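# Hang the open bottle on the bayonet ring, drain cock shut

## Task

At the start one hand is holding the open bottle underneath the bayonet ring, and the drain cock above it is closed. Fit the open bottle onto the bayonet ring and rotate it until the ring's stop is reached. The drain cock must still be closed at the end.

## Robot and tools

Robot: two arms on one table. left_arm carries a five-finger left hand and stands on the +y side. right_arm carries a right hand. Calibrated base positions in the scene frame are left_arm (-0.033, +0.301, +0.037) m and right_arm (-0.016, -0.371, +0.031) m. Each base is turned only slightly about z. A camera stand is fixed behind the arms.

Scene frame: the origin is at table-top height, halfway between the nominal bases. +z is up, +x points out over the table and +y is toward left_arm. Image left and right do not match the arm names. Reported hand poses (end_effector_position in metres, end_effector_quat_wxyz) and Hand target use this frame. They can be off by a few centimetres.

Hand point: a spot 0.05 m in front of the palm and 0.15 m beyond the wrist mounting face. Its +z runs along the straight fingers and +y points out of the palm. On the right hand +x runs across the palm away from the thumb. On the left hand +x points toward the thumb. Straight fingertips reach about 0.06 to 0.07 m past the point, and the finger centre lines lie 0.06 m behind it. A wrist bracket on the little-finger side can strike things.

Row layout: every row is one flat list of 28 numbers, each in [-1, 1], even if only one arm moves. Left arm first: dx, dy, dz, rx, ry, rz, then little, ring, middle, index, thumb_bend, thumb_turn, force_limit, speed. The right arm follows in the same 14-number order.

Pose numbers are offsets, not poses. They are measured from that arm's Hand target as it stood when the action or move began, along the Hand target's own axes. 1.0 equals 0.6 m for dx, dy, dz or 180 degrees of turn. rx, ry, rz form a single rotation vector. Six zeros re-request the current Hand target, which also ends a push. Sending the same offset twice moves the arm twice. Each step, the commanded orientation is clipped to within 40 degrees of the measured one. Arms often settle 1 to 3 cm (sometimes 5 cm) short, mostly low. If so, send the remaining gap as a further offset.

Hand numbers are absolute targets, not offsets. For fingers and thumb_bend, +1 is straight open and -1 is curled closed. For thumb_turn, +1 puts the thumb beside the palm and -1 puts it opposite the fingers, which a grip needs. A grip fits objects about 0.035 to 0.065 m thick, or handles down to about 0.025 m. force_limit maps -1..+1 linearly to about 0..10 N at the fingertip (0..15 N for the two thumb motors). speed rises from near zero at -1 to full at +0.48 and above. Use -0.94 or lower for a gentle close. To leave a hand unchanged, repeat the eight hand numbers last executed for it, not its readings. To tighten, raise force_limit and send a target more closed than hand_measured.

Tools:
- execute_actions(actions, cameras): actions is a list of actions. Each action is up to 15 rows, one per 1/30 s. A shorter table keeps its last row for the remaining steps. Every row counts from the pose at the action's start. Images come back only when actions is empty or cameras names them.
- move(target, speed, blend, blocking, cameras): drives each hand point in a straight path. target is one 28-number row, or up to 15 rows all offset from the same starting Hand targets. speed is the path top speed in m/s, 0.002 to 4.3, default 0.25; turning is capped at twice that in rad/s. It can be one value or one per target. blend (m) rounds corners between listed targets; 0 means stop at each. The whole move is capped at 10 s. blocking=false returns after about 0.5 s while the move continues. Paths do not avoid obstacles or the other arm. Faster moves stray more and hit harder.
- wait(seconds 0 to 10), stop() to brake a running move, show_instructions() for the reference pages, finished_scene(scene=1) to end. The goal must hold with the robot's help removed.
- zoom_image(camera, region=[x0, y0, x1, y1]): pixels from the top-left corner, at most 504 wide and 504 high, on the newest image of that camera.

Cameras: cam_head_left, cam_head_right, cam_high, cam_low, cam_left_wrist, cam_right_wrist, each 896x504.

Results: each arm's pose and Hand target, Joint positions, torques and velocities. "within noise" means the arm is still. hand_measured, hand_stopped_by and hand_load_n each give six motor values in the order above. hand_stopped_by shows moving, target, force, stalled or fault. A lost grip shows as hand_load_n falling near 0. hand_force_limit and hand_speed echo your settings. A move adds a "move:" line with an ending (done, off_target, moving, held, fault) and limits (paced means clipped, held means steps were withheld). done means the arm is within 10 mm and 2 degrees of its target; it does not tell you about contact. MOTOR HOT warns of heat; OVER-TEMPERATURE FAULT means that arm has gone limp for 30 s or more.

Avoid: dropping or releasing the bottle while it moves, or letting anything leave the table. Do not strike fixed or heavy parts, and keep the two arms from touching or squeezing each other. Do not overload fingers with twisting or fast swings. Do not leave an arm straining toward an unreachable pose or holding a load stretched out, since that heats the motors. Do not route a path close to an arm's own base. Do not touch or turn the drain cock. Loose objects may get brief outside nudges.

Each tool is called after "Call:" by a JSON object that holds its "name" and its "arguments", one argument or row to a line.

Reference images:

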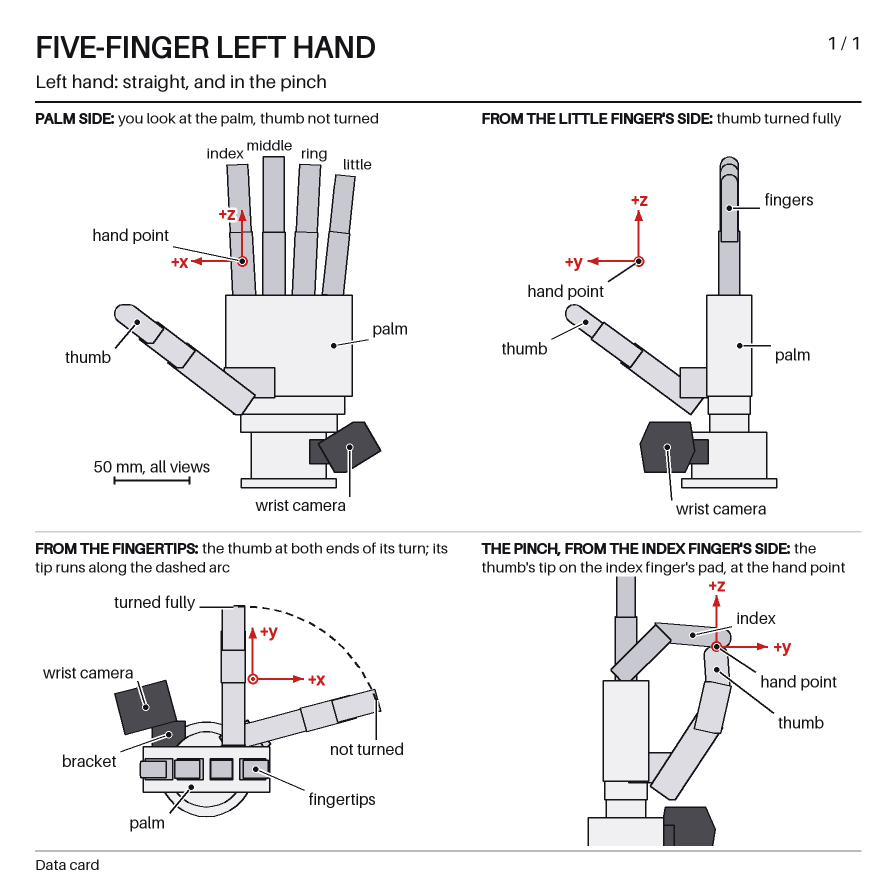

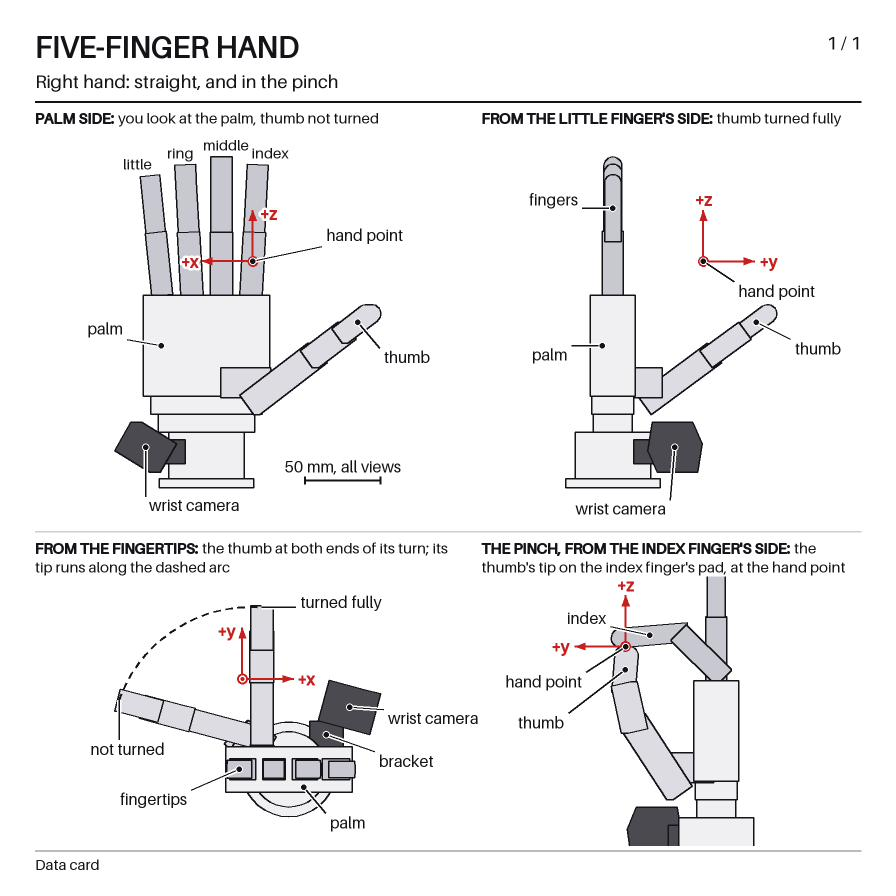

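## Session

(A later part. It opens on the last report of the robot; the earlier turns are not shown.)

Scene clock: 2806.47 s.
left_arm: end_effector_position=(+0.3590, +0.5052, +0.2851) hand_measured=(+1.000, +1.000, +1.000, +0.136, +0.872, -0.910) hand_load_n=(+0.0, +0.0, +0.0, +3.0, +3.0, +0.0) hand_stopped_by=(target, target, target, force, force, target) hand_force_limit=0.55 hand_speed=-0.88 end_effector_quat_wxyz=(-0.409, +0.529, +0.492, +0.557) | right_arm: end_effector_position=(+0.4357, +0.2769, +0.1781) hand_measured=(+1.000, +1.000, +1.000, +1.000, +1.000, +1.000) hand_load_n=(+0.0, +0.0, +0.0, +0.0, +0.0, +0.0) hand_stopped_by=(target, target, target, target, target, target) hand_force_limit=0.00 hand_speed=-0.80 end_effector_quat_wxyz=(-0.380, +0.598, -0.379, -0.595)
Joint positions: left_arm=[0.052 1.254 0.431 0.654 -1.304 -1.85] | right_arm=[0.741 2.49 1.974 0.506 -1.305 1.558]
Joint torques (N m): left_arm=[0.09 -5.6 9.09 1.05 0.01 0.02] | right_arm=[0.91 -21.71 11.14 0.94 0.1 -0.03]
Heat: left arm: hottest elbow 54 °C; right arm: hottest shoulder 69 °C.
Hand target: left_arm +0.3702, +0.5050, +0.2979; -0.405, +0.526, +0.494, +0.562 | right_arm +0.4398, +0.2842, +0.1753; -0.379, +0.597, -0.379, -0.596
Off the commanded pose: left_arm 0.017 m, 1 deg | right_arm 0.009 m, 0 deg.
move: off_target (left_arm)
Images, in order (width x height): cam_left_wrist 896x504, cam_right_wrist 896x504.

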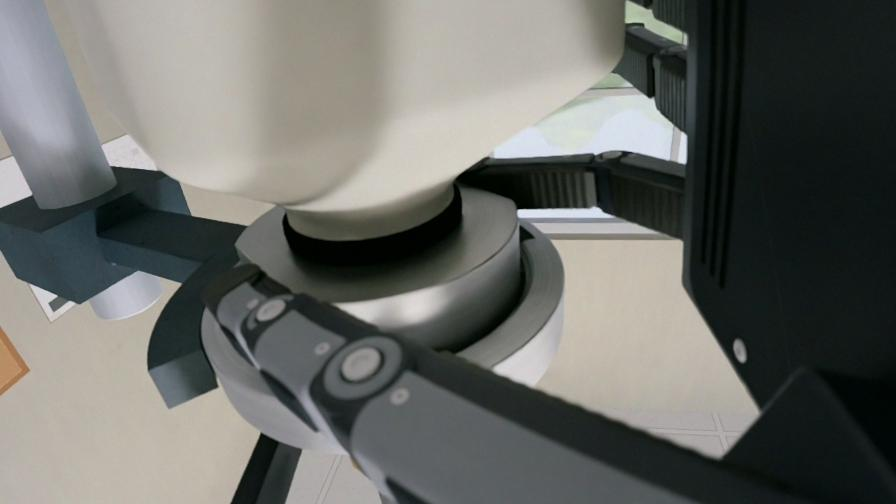

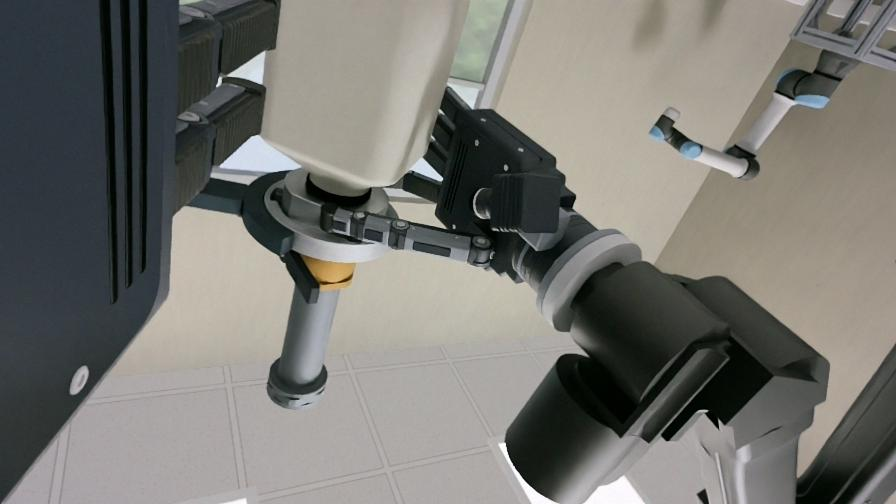

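Call:
{"name": "move", "arguments": {
  "target": [
    [0.0078, 0.0075, 0.0028, 0, 0, 0, 1.0, 1.0, 1.0, -0.3, 0.3, -0.91, 0.55, -0.88, 0, 0, 0, 0, 0, 0, 1, 1, 1, 1, 1, 1, 0.0, -0.8],
    [0.0078, 0.0075, 0.0028, 0, 0, 0, 1.0, 1.0, 1.0, -0.32, 0.28, -0.91, 0.55, -0.88, 0, 0, 0, 0, 0, 0, 1, 1, 1, 1, 1, 1, 0.0, -0.8]
  ],
  "speed": 0.03,
  "cameras": ["cam_left_wrist", "cam_right_wrist"]
}}

Call:
{"name": "zoom_image", "arguments": {
  "camera": "cam_right_wrist",
  "region": [255, 160, 325, 220]
}}

Scene clock: 2812.83 s.
left_arm: end_effector_position=(+0.3607, +0.5055, +0.2855) hand_measured=(+1.000, +1.000, +1.000, +0.118, +0.842, -0.910) hand_load_n=(+0.0, +0.0, +0.0, +13.5, +11.5, -0.5) hand_stopped_by=(target, target, target, force, force, target) hand_force_limit=0.55 hand_speed=-0.88 end_effector_quat_wxyz=(-0.412, +0.532, +0.491, +0.554) | right_arm: end_effector_position=(+0.4357, +0.2769, +0.1781) hand_measured=(+1.000, +1.000, +1.000, +1.000, +1.000, +1.000) hand_load_n=(+0.0, +0.0, +0.0, +0.0, +0.0, +0.0) hand_stopped_by=(target, target, target, target, target, target) hand_force_limit=0.00 hand_speed=-0.80 end_effector_quat_wxyz=(-0.380, +0.598, -0.379, -0.595)
Joint positions: left_arm=[0.052 1.252 0.438 0.633 -1.306 -1.85] | right_arm=[0.741 2.49 1.974 0.506 -1.305 1.558]
Joint torques (N m): left_arm=[0.32 -5.77 9.73 1.18 0.14 0.03] | right_arm=[0.67 -22.3 11.06 0.92 0.09 -0.04]
Heat: left arm: hottest elbow 55 °C; right arm: hottest shoulder 69 °C.
Hand target: left_arm +0.3744, +0.5061, +0.3033; -0.404, +0.526, +0.494, +0.562 | right_arm +0.4398, +0.2842, +0.1753; -0.379, +0.597, -0.379, -0.596
Off the commanded pose: left_arm 0.022 m, 1 deg | right_arm 0.009 m, 0 deg.
move: off_target (left_arm); target 2's new numbers were sent with left_arm's hand 0.023 m and 1 deg from that target
Images, in order (width x height): cam_left_wrist 896x504, cam_right_wrist 896x504.

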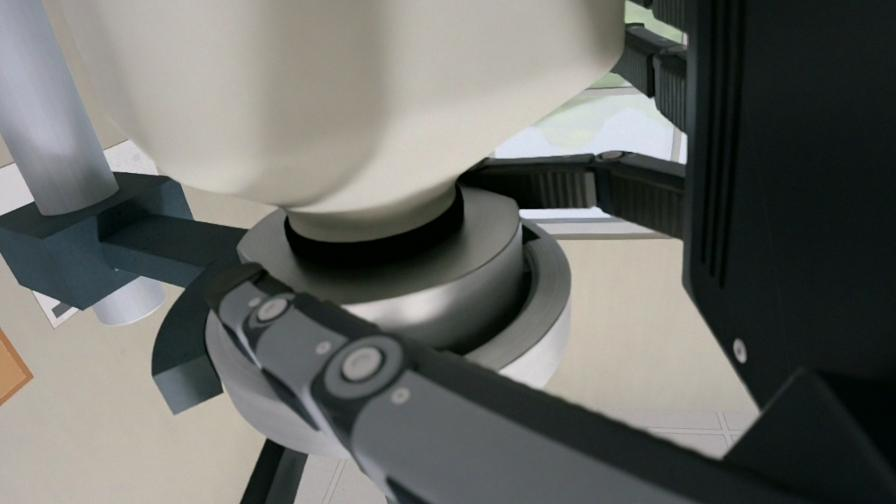

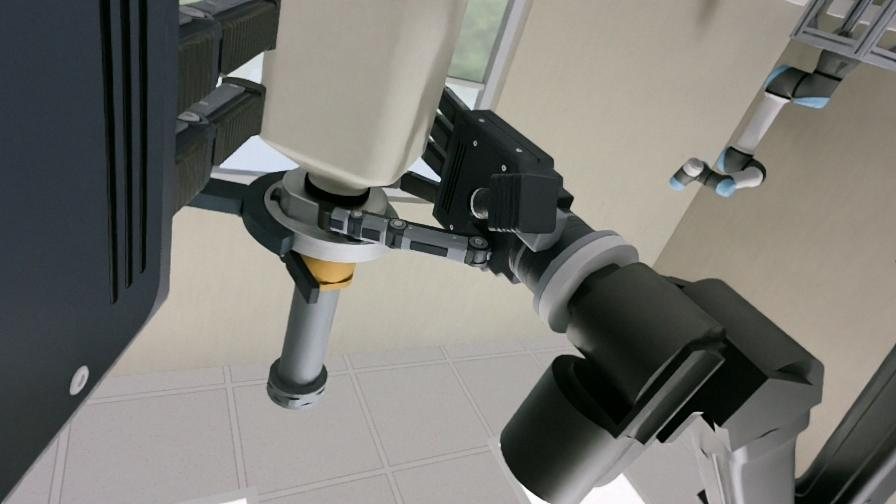

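Scaled by 7.200 from the camera's 896x504 image, which has a finer 1280x720 frame.

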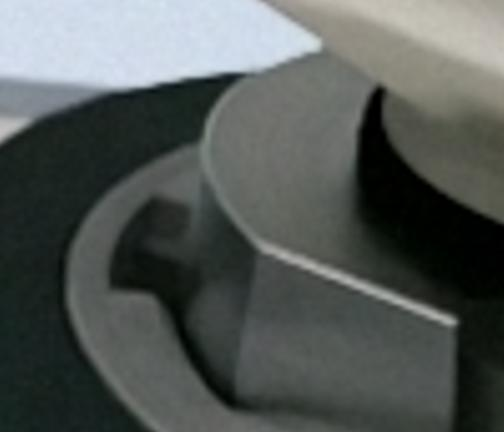

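Call:
{"name": "move", "arguments": {
  "target": [0.0076, 0.0063, -0.0010, 0.0220, 0.0005, -0.0009, 1.0, 1.0, 1.0, -0.32, 0.28, -0.91, 0.55, -0.88, 0, 0, 0, 0, 0, 0, 1, 1, 1, 1, 1, 1, 0.0, -0.8],
  "speed": 0.03,
  "cameras": ["cam_left_wrist", "cam_right_wrist"]
}}

Call:
{"name": "zoom_image", "arguments": {
  "camera": "cam_right_wrist",
  "region": [255, 160, 325, 220]
}}

Scene clock: 2825.50 s.
left_arm: end_effector_position=(+0.3608, +0.5055, +0.2864) hand_measured=(+1.000, +1.000, +1.000, +0.118, +0.842, -0.910) hand_load_n=(+0.0, +0.0, +0.0, +11.0, +9.5, -1.5) hand_stopped_by=(target, target, target, force, force, target) hand_force_limit=0.55 hand_speed=-0.88 end_effector_quat_wxyz=(-0.437, +0.525, +0.501, +0.532) | right_arm: end_effector_position=(+0.4357, +0.2769, +0.1781) hand_measured=(+1.000, +1.000, +1.000, +1.000, +1.000, +1.000) hand_load_n=(+0.0, +0.0, +0.0, +0.0, +0.0, +0.0) hand_stopped_by=(target, target, target, target, target, target) hand_force_limit=0.00 hand_speed=-0.80 end_effector_quat_wxyz=(-0.380, +0.598, -0.379, -0.595)
Joint positions: left_arm=[0.032 1.252 0.485 0.469 -1.387 -1.938] | right_arm=[0.741 2.49 1.974 0.506 -1.305 1.558]
Joint torques (N m): left_arm=[-0.09 -5.3 10.74 1.46 -0.33 -0.18] | right_arm=[0.73 -22.01 10.97 0.98 0.08 -0.04]
Heat: left arm: hottest elbow 56 °C; right arm: hottest shoulder 69 °C.
Hand target: left_arm +0.3774, +0.5051, +0.3082; -0.422, +0.511, +0.513, +0.546 | right_arm +0.4398, +0.2842, +0.1753; -0.379, +0.597, -0.379, -0.596
Off the commanded pose: left_arm 0.028 m, 3 deg | right_arm 0.009 m, 0 deg.
move: off_target (left_arm)
Images, in order (width x height): cam_left_wrist 896x504, cam_right_wrist 896x504.

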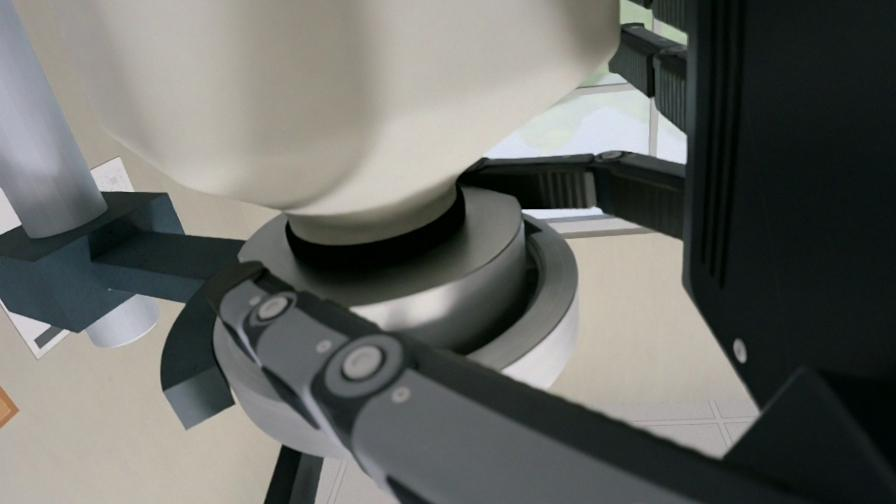

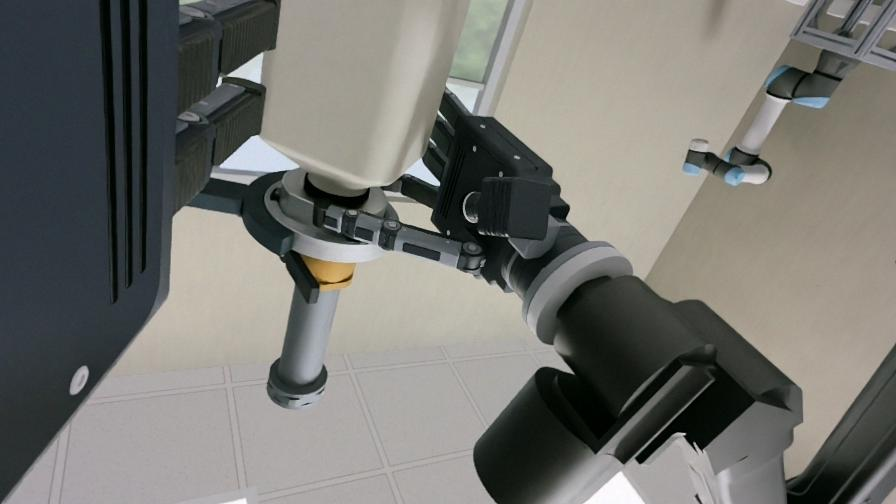

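Scaled by 7.200 from the camera's 896x504 image, which has a finer 1280x720 frame.

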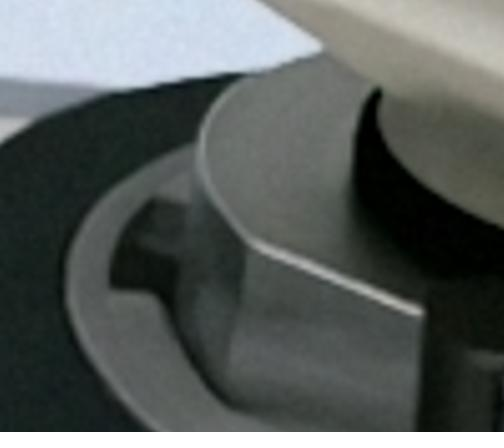

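Call:
{"name": "move", "arguments": {
  "target": [0.0003, 0.0023, -0.0041, 0.0220, 0.0060, -0.0120, 1.0, 1.0, 1.0, -0.32, 0.28, -0.91, 0.55, -0.88, 0, 0, 0, 0, 0, 0, 1, 1, 1, 1, 1, 1, 0.0, -0.8],
  "speed": 0.03,
  "cameras": ["cam_left_wrist", "cam_right_wrist"]
}}

Call:
{"name": "zoom_image", "arguments": {
  "camera": "cam_right_wrist",
  "region": [255, 160, 325, 220]
}}

Scene clock: 2840.33 s.
left_arm: end_effector_position=(+0.3610, +0.5043, +0.2864) hand_measured=(+1.000, +1.000, +1.000, +0.118, +0.842, -0.910) hand_load_n=(+0.0, +0.0, +0.0, +11.5, +9.0, -2.5) hand_stopped_by=(target, target, target, force, force, target) hand_force_limit=0.55 hand_speed=-0.88 end_effector_quat_wxyz=(-0.453, +0.497, +0.521, +0.526) | right_arm: end_effector_position=(+0.4357, +0.2769, +0.1781) hand_measured=(+1.000, +1.000, +1.000, +1.000, +1.000, +1.000) hand_load_n=(+0.0, +0.0, +0.0, +0.0, +0.0, +0.0) hand_stopped_by=(target, target, target, target, target, target) hand_force_limit=0.00 hand_speed=-0.80 end_effector_quat_wxyz=(-0.380, +0.598, -0.379, -0.595)
Joint positions: left_arm=[0.011 1.294 0.529 0.362 -1.478 -2.07] | right_arm=[0.741 2.49 1.974 0.506 -1.305 1.558]
Joint torques (N m): left_arm=[-0.26 -5.77 10.81 1.44 -0.46 -0.25] | right_arm=[0.44 -22.18 11.04 0.91 0.1 -0.03]
Heat: left arm: hottest elbow 58 °C; right arm: hottest shoulder 69 °C.
Hand target: left_arm +0.3784, +0.5026, +0.3088; -0.434, +0.481, +0.537, +0.540 | right_arm +0.4398, +0.2842, +0.1753; -0.379, +0.597, -0.379, -0.596
Off the commanded pose: left_arm 0.028 m, 4 deg | right_arm 0.009 m, 0 deg.
move: off_target (left_arm)
Images, in order (width x height): cam_left_wrist 896x504, cam_right_wrist 896x504.

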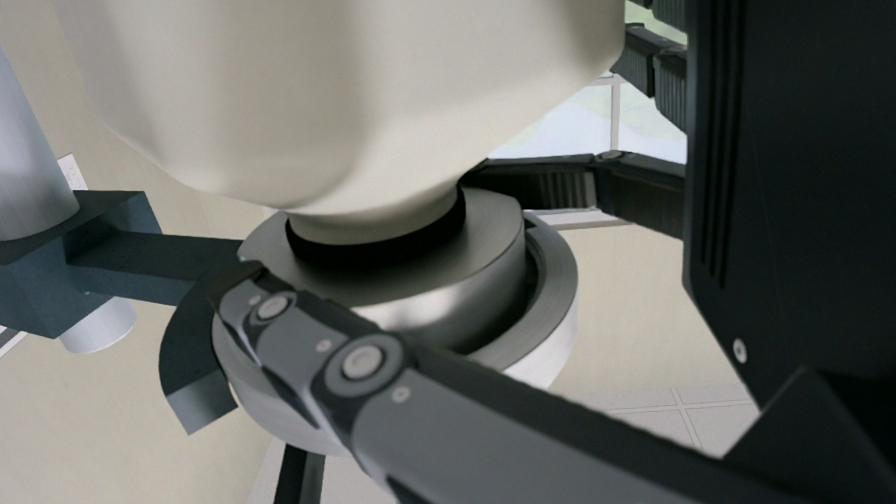

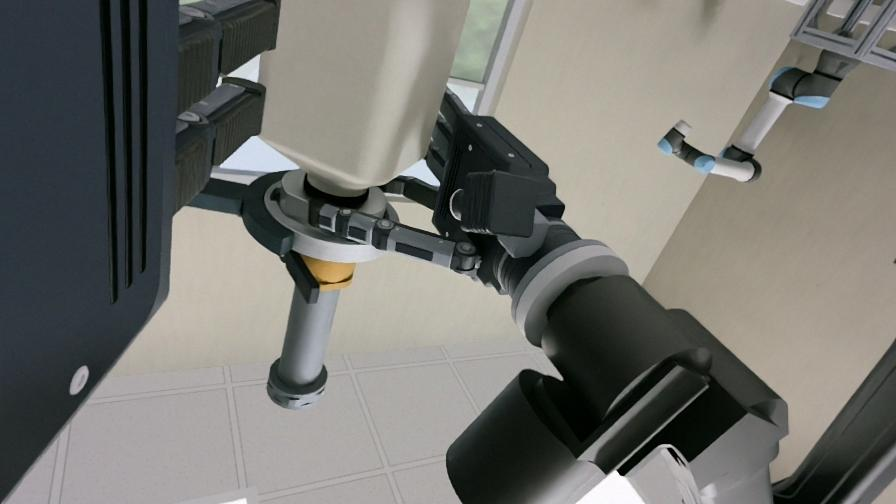

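Scaled by 7.200 from the camera's 896x504 image, which has a finer 1280x720 frame.

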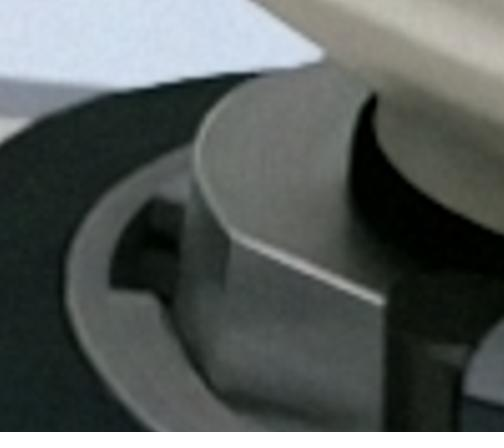

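Call:
{"name": "move", "arguments": {
  "target": [0.0004, 0.0016, -0.0040, 0.0192, 0.0065, 0.0, 1.0, 1.0, 1.0, -0.32, 0.28, -0.91, 0.55, -0.88, 0, 0, 0, 0, 0, 0, 1, 1, 1, 1, 1, 1, 0.0, -0.8],
  "speed": 0.03,
  "cameras": ["cam_left_wrist", "cam_right_wrist"]
}}

Call:
{"name": "zoom_image", "arguments": {
  "camera": "cam_right_wrist",
  "region": [255, 160, 325, 220]
}}

Scene clock: 2852.47 s.
left_arm: end_effector_position=(+0.3617, +0.5024, +0.2864) hand_measured=(+1.000, +1.000, +1.000, +0.118, +0.842, -0.910) hand_load_n=(+0.0, +0.0, +0.0, +10.5, +8.5, +0.0) hand_stopped_by=(target, target, target, force, force, target) hand_force_limit=0.55 hand_speed=-0.88 end_effector_quat_wxyz=(+0.475, -0.480, -0.524, -0.519) | right_arm: end_effector_position=(+0.4357, +0.2769, +0.1781) hand_measured=(+1.000, +1.000, +1.000, +1.000, +1.000, +1.000) hand_load_n=(+0.0, +0.0, +0.0, +0.0, +0.0, +0.0) hand_stopped_by=(target, target, target, target, target, target) hand_force_limit=0.00 hand_speed=-0.80 end_effector_quat_wxyz=(-0.380, +0.598, -0.379, -0.595)
Joint positions: left_arm=[-0.002 1.333 0.551 0.362 -1.547 -2.078] | right_arm=[0.741 2.49 1.974 0.506 -1.305 1.558]
Joint torques (N m): left_arm=[-0.26 -6.07 10.71 1.98 -0.6 -0.21] | right_arm=[1.03 -21.6 11.03 0.95 0.1 -0.06]
Heat: left arm: hottest elbow 59 °C; right arm: hottest shoulder 69 °C.
Hand target: left_arm +0.3792, +0.5001, +0.3090; +0.454, -0.462, -0.549, -0.529 | right_arm +0.4398, +0.2842, +0.1753; -0.379, +0.597, -0.379, -0.596
Off the commanded pose: left_arm 0.029 m, 4 deg | right_arm 0.009 m, 0 deg.
joint sent to its limit (left arm) — joint 5 (wrist yaw), lower limit; joint 6 (wrist roll), lower limit. The joint targets still meet the commanded pose.
move: off_target (left_arm)
Images, in order (width x height): cam_left_wrist 896x504, cam_right_wrist 896x504.

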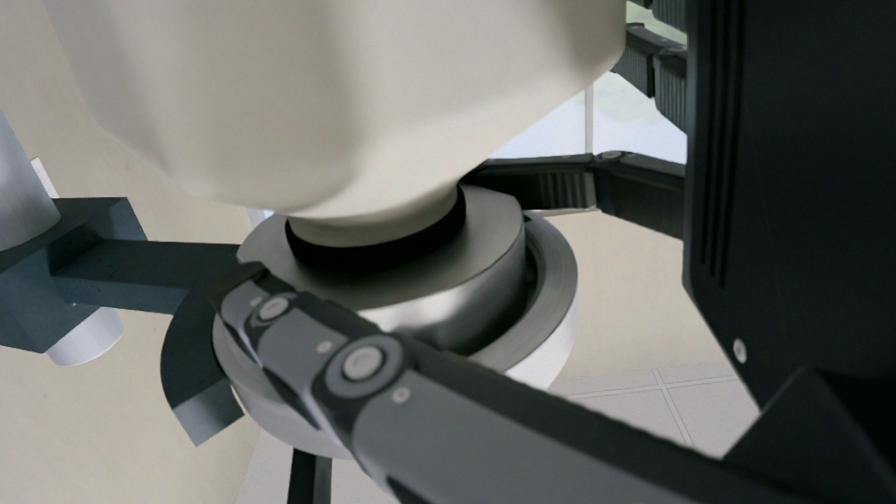

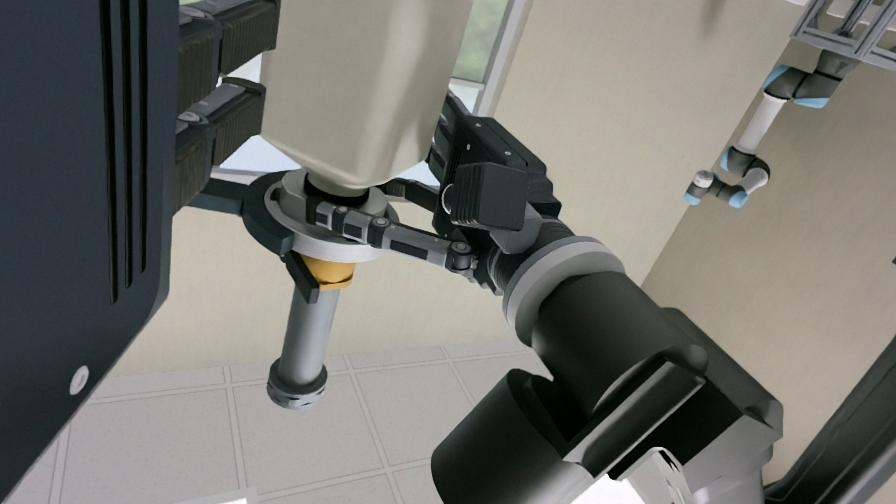

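Scaled by 7.200 from the camera's 896x504 image, which has a finer 1280x720 frame.

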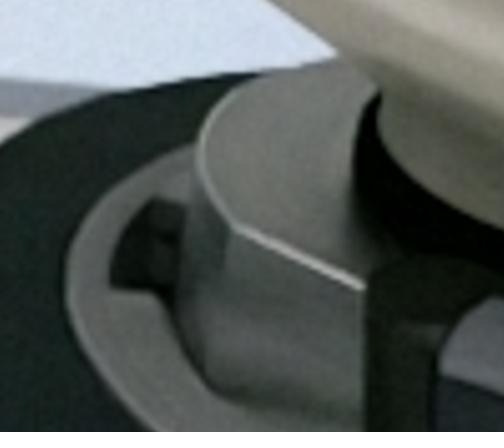

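Call:
{"name": "move", "arguments": {
  "target": [
    [0, 0, 0, 0, 0, 0, 1.0, 1.0, 1.0, 0.6, 1.0, -0.91, 0.55, -0.7, 0, 0, 0, 0, 0, 0, 1, 1, 1, 1, 1, 1, 0.0, -0.8],
    [-0.0125, -0.0103, 0.0063, -0.0549, -0.0120, 0.0066, 1.0, 1.0, 1.0, 0.6, 1.0, -0.91, 0.55, -0.7, 0, 0, 0, 0, 0, 0, 1, 1, 1, 1, 1, 1, 0.0, -0.8]
  ],
  "speed": 0.04,
  "cameras": ["cam_left_wrist", "cam_right_wrist"]
}}

Call:
{"name": "zoom_image", "arguments": {
  "camera": "cam_right_wrist",
  "region": [255, 160, 325, 220]
}}

Scene clock: 2944.07 s.
left_arm: end_effector_position=(+0.3711, +0.5035, +0.2916) hand_measured=(+1.000, +1.000, +1.000, +0.600, +1.000, -0.910) hand_load_n=(+0.0, +0.0, +0.0, +0.0, +0.0, +0.0) hand_stopped_by=(target, target, target, target, target, target) hand_force_limit=0.55 hand_speed=-0.70 end_effector_quat_wxyz=(-0.423, +0.522, +0.500, +0.547) | right_arm: end_effector_position=(+0.4357, +0.2769, +0.1781) hand_measured=(+1.000, +1.000, +1.000, +1.000, +1.000, +1.000) hand_load_n=(+0.0, +0.0, +0.0, +0.0, +0.0, +0.0) hand_stopped_by=(target, target, target, target, target, target) hand_force_limit=0.00 hand_speed=-0.80 end_effector_quat_wxyz=(-0.380, +0.598, -0.379, -0.595)
Joint positions: left_arm=[0.032 1.277 0.492 0.566 -1.362 -1.891] | right_arm=[0.741 2.49 1.974 0.506 -1.305 1.558]
Joint torques (N m): left_arm=[0.62 -6.53 7.19 2.85 0.6 -0.1] | right_arm=[0.97 -22.07 11.06 0.98 0.09 -0.04]
Heat: left arm: hottest elbow 63 °C; right arm: hottest shoulder 70 °C.
Hand target: left_arm +0.3743, +0.5036, +0.3007; -0.407, +0.515, +0.505, +0.560 | right_arm +0.4398, +0.2842, +0.1753; -0.379, +0.597, -0.379, -0.596
Off the commanded pose: left_arm 0.009 m, 3 deg | right_arm 0.009 m, 0 deg.
move: off_target (left_arm)
Images, in order (width x height): cam_left_wrist 896x504, cam_right_wrist 896x504.

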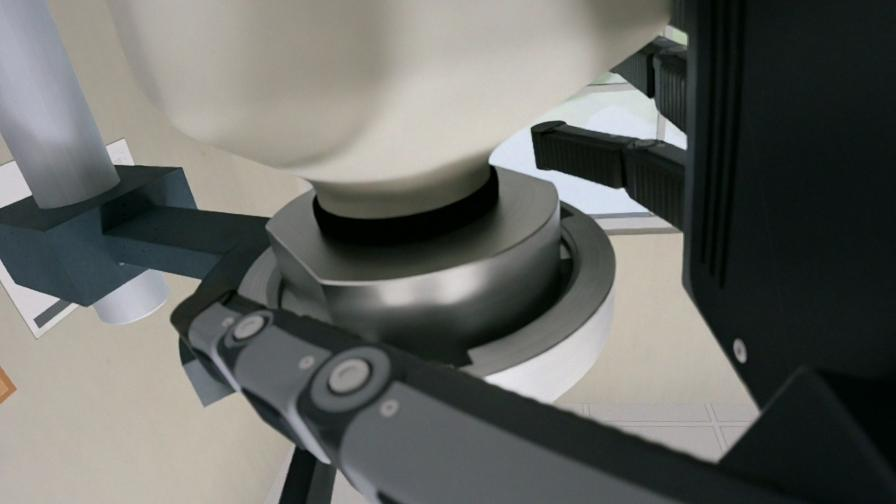

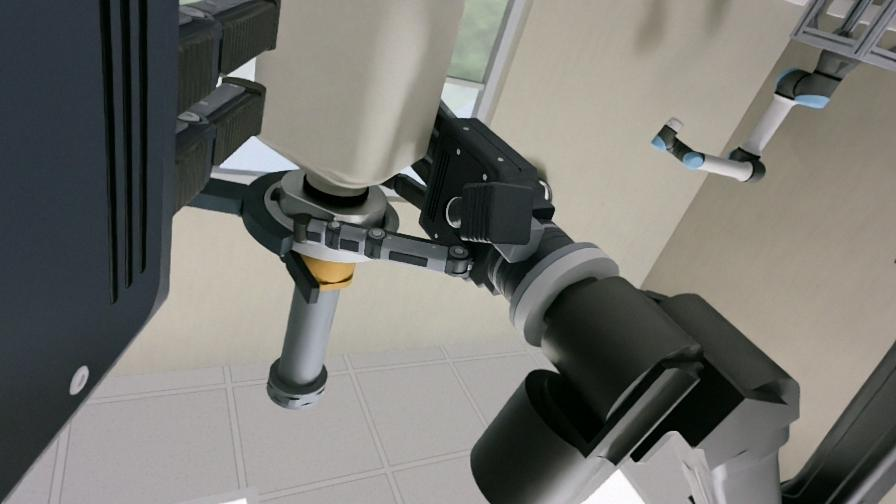

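Scaled by 7.200 from the camera's 896x504 image, which has a finer 1280x720 frame.

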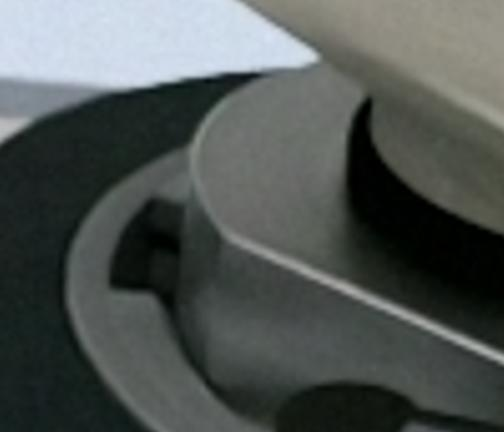

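Call:
{"name": "move", "arguments": {
  "target": [-0.0076, -0.0128, 0.0035, -0.0521, -0.0077, 0.0071, 1.0, 1.0, 1.0, 0.6, 1.0, -0.91, 0.55, -0.7, 0, 0, 0, 0, 0, 0, 1, 1, 1, 1, 1, 1, 0.0, -0.8],
  "speed": 0.05,
  "cameras": ["cam_left_wrist", "cam_right_wrist"]
}}

Scene clock: 2961.50 s.
left_arm: end_effector_position=(+0.3708, +0.5051, +0.2896) hand_measured=(+1.000, +1.000, +1.000, +0.600, +1.000, -0.910) hand_load_n=(+0.0, +0.0, +0.0, +0.0, +0.0, -0.5) hand_stopped_by=(target, target, target, target, target, target) hand_force_limit=0.55 hand_speed=-0.70 end_effector_quat_wxyz=(-0.367, +0.565, +0.455, +0.583) | right_arm: end_effector_position=(+0.4357, +0.2769, +0.1781) hand_measured=(+1.000, +1.000, +1.000, +1.000, +1.000, +1.000) hand_load_n=(+0.0, +0.0, +0.0, +0.0, +0.0, +0.0) hand_stopped_by=(target, target, target, target, target, target) hand_force_limit=0.00 hand_speed=-0.80 end_effector_quat_wxyz=(-0.380, +0.598, -0.379, -0.595)
Joint positions: left_arm=[0.106 1.207 0.403 0.687 -1.107 -1.79] | right_arm=[0.741 2.49 1.974 0.506 -1.305 1.558]
Joint torques (N m): left_arm=[0.85 -5.83 6.45 2.81 0.18 0.03] | right_arm=[0.73 -22.18 11.12 0.96 0.1 -0.03]
Heat: left arm: hottest elbow 62 °C; right arm: hottest shoulder 70 °C.
Hand target: left_arm +0.3678, +0.5065, +0.2949; -0.364, +0.559, +0.456, +0.589 | right_arm +0.4398, +0.2842, +0.1753; -0.379, +0.597, -0.379, -0.596
Off the commanded pose: left_arm 0.006 m, 1 deg | right_arm 0.009 m, 0 deg.
move: done
Images, in order (width x height): cam_left_wrist 896x504, cam_right_wrist 896x504.

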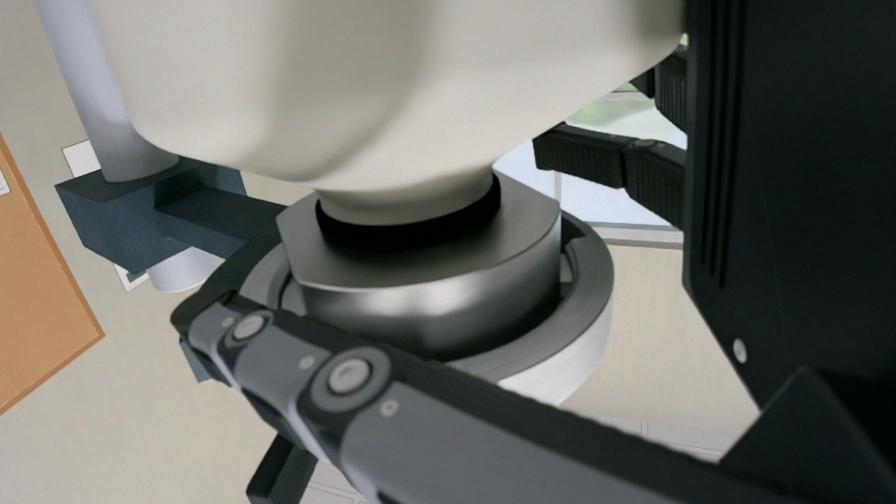

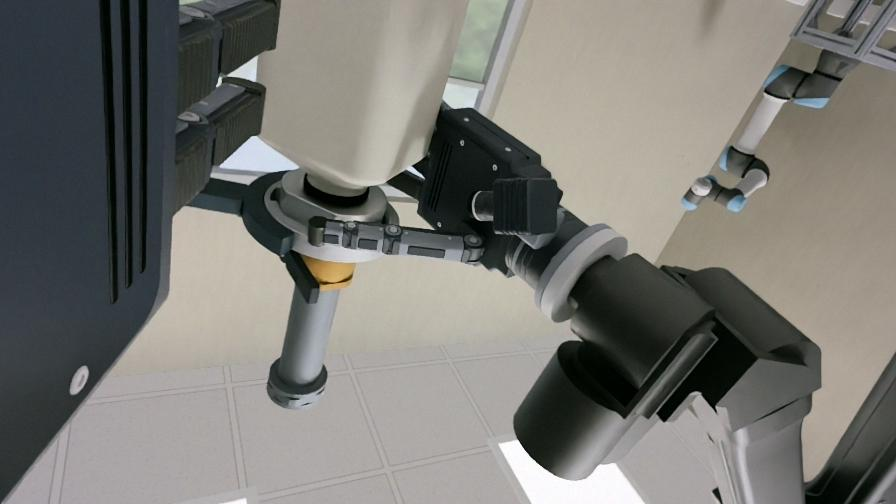

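Call:
{"name": "move", "arguments": {
  "target": [-0.0026, -0.0093, 0.0049, -0.0385, -0.0016, 0.0016, 1.0, 1.0, 1.0, 0.6, 1.0, -0.91, 0.55, -0.7, 0, 0, 0, 0, 0, 0, 1, 1, 1, 1, 1, 1, 0.0, -0.8],
  "speed": 0.05,
  "cameras": ["cam_left_wrist", "cam_right_wrist"]
}}

Scene clock: 2973.57 s.
left_arm: end_effector_position=(+0.3671, +0.5100, +0.2865) hand_measured=(+1.000, +1.000, +1.000, +0.600, +1.000, -0.910) hand_load_n=(+0.0, +0.0, +0.0, +0.0, +0.0, +0.0) hand_stopped_by=(target, target, target, target, target, target) hand_force_limit=0.55 hand_speed=-0.70 end_effector_quat_wxyz=(-0.331, +0.590, +0.419, +0.606) | right_arm: end_effector_position=(+0.4357, +0.2769, +0.1781) hand_measured=(+1.000, +1.000, +1.000, +1.000, +1.000, +1.000) hand_load_n=(+0.0, +0.0, +0.0, +0.0, +0.0, +0.0) hand_stopped_by=(target, target, target, target, target, target) hand_force_limit=0.00 hand_speed=-0.80 end_effector_quat_wxyz=(-0.380, +0.598, -0.379, -0.595)
Joint positions: left_arm=[0.193 1.167 0.347 0.746 -0.901 -1.746] | right_arm=[0.741 2.49 1.974 0.506 -1.305 1.558]
Joint torques (N m): left_arm=[0.79 -5.25 6.46 2.97 0.17 0.04] | right_arm=[0.56 -22.07 11.11 0.9 0.09 -0.04]
Heat: left arm: hottest elbow 61 °C; right arm: hottest shoulder 70 °C.
Hand target: left_arm +0.3636, +0.5111, +0.2926; -0.330, +0.582, +0.420, +0.613 | right_arm +0.4398, +0.2842, +0.1753; -0.379, +0.597, -0.379, -0.596
Off the commanded pose: left_arm 0.007 m, 1 deg | right_arm 0.009 m, 0 deg.
move: done
Images, in order (width x height): cam_left_wrist 896x504, cam_right_wrist 896x504.

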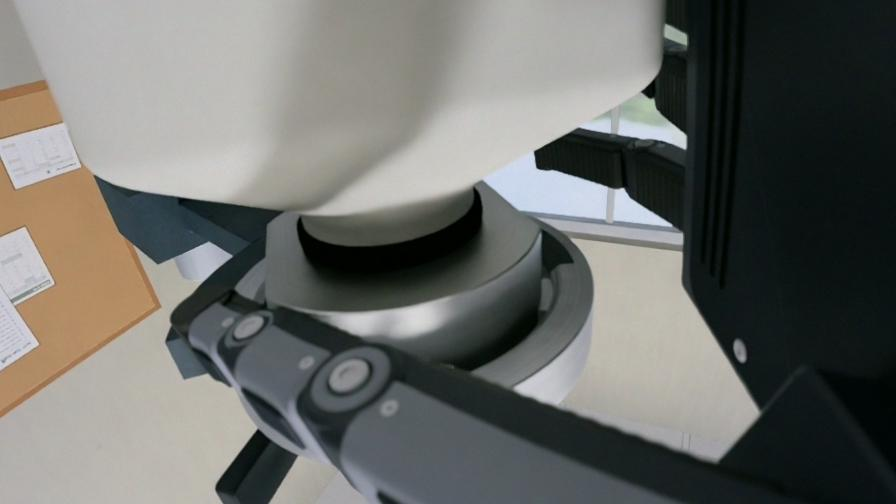

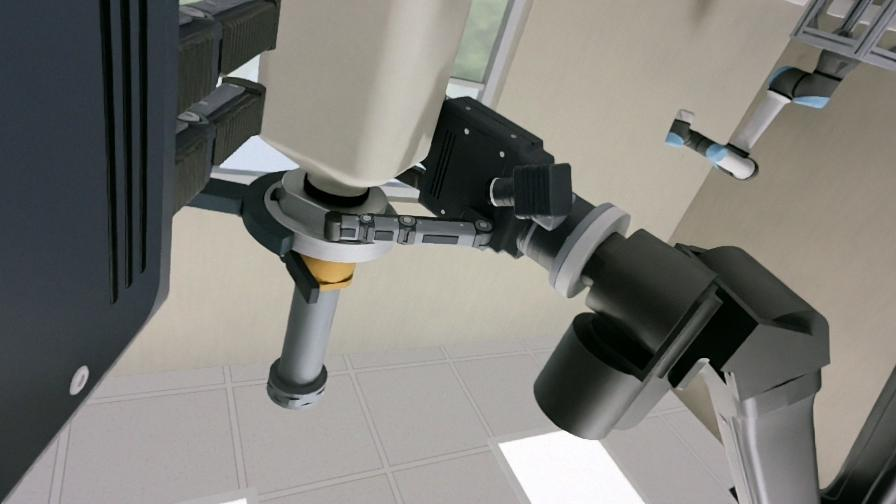

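Call:
{"name": "move", "arguments": {
  "target": [0.0012, -0.0040, 0.0015, -0.0330, -0.0044, 0.0010, 1.0, 1.0, 1.0, 0.4, 1.0, -0.91, 0.55, -0.7, 0, 0, 0, 0, 0, 0, 1, 1, 1, 1, 1, 1, 0.0, -0.8],
  "speed": 0.05,
  "cameras": ["cam_left_wrist", "cam_right_wrist"]
}}

Call:
{"name": "zoom_image", "arguments": {
  "camera": "cam_left_wrist",
  "region": [500, 200, 620, 320]
}}

Scene clock: 2991.30 s.
left_arm: end_effector_position=(+0.3658, +0.5117, +0.2894) hand_measured=(+1.000, +1.000, +1.000, +0.400, +1.000, -0.910) hand_load_n=(+0.0, +0.0, +0.0, +0.0, +0.0, +0.0) hand_stopped_by=(target, target, target, target, target, target) hand_force_limit=0.55 hand_speed=-0.70 end_effector_quat_wxyz=(-0.295, +0.608, +0.389, +0.626) | right_arm: end_effector_position=(+0.4357, +0.2769, +0.1781) hand_measured=(+1.000, +1.000, +1.000, +1.000, +1.000, +1.000) hand_load_n=(+0.0, +0.0, +0.0, +0.0, +0.0, +0.0) hand_stopped_by=(target, target, target, target, target, target) hand_force_limit=0.00 hand_speed=-0.80 end_effector_quat_wxyz=(-0.380, +0.598, -0.379, -0.595)
Joint positions: left_arm=[0.27 1.123 0.321 0.746 -0.716 -1.736] | right_arm=[0.741 2.49 1.974 0.506 -1.305 1.558]
Joint torques (N m): left_arm=[1.03 -4.84 6.53 2.78 0.11 0.04] | right_arm=[0.91 -22.01 11.04 0.94 0.12 -0.02]
Heat: left arm: hottest elbow 59 °C; right arm: hottest shoulder 70 °C.
Hand target: left_arm +0.3618, +0.5129, +0.2930; -0.297, +0.603, +0.389, +0.630 | right_arm +0.4398, +0.2842, +0.1753; -0.379, +0.597, -0.379, -0.596
Off the commanded pose: left_arm 0.006 m, 1 deg | right_arm 0.009 m, 0 deg.
move: done
Images, in order (width x height): cam_left_wrist 896x504, cam_right_wrist 896x504.

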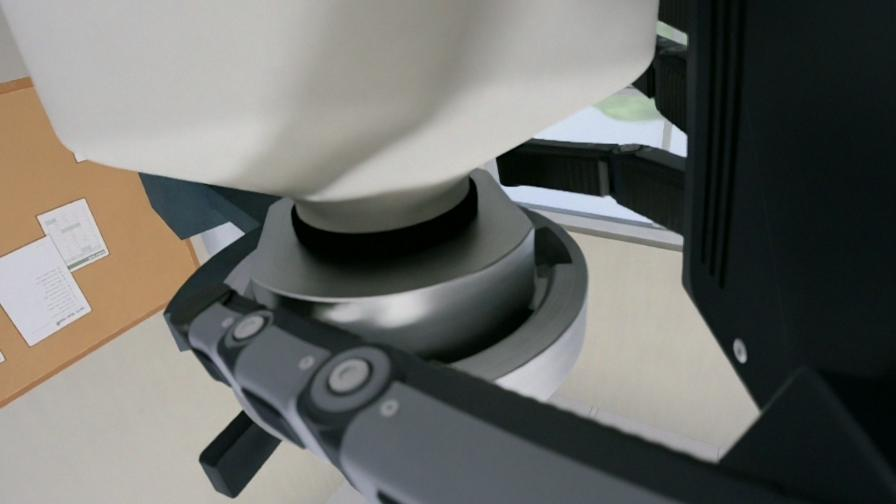

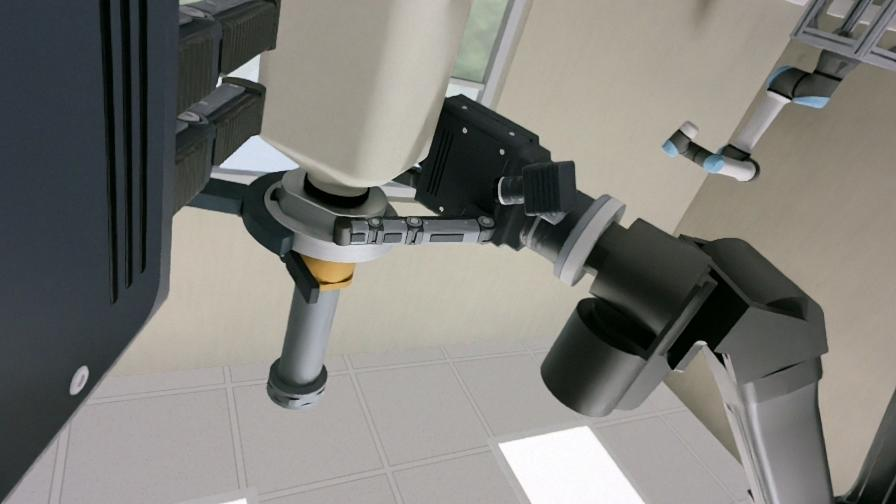

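Scaled by 4.200 from the camera's 896x504 image, which has a finer 1280x720 frame.

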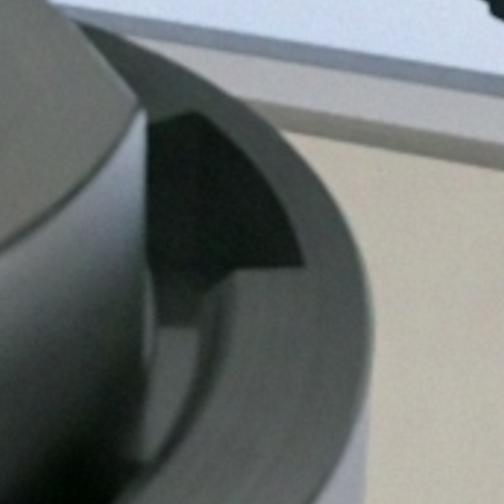

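Call:
{"name": "zoom_image", "arguments": {
  "camera": "cam_left_wrist",
  "region": [520, 260, 570, 340]
}}

Call:
{"name": "zoom_image", "arguments": {
  "camera": "cam_left_wrist",
  "region": [420, 280, 560, 380]
}}

Scaled by 6.300 from the camera's 896x504 image, which has a finer 1280x720 frame.

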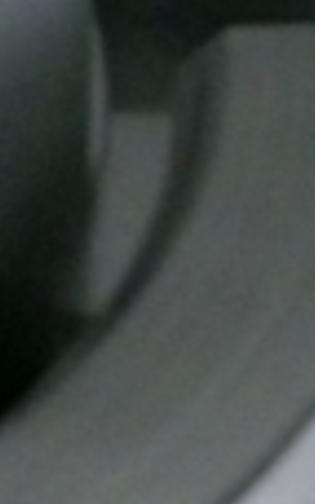

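Scaled by 3.600 from the camera's 896x504 image, which has a finer 1280x720 frame.

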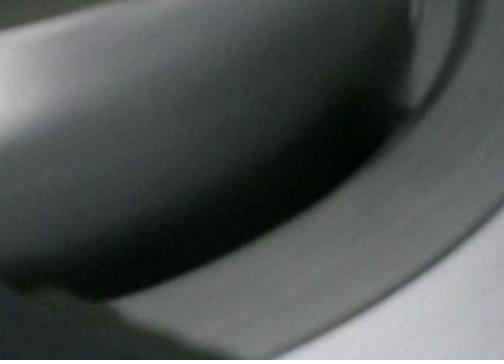

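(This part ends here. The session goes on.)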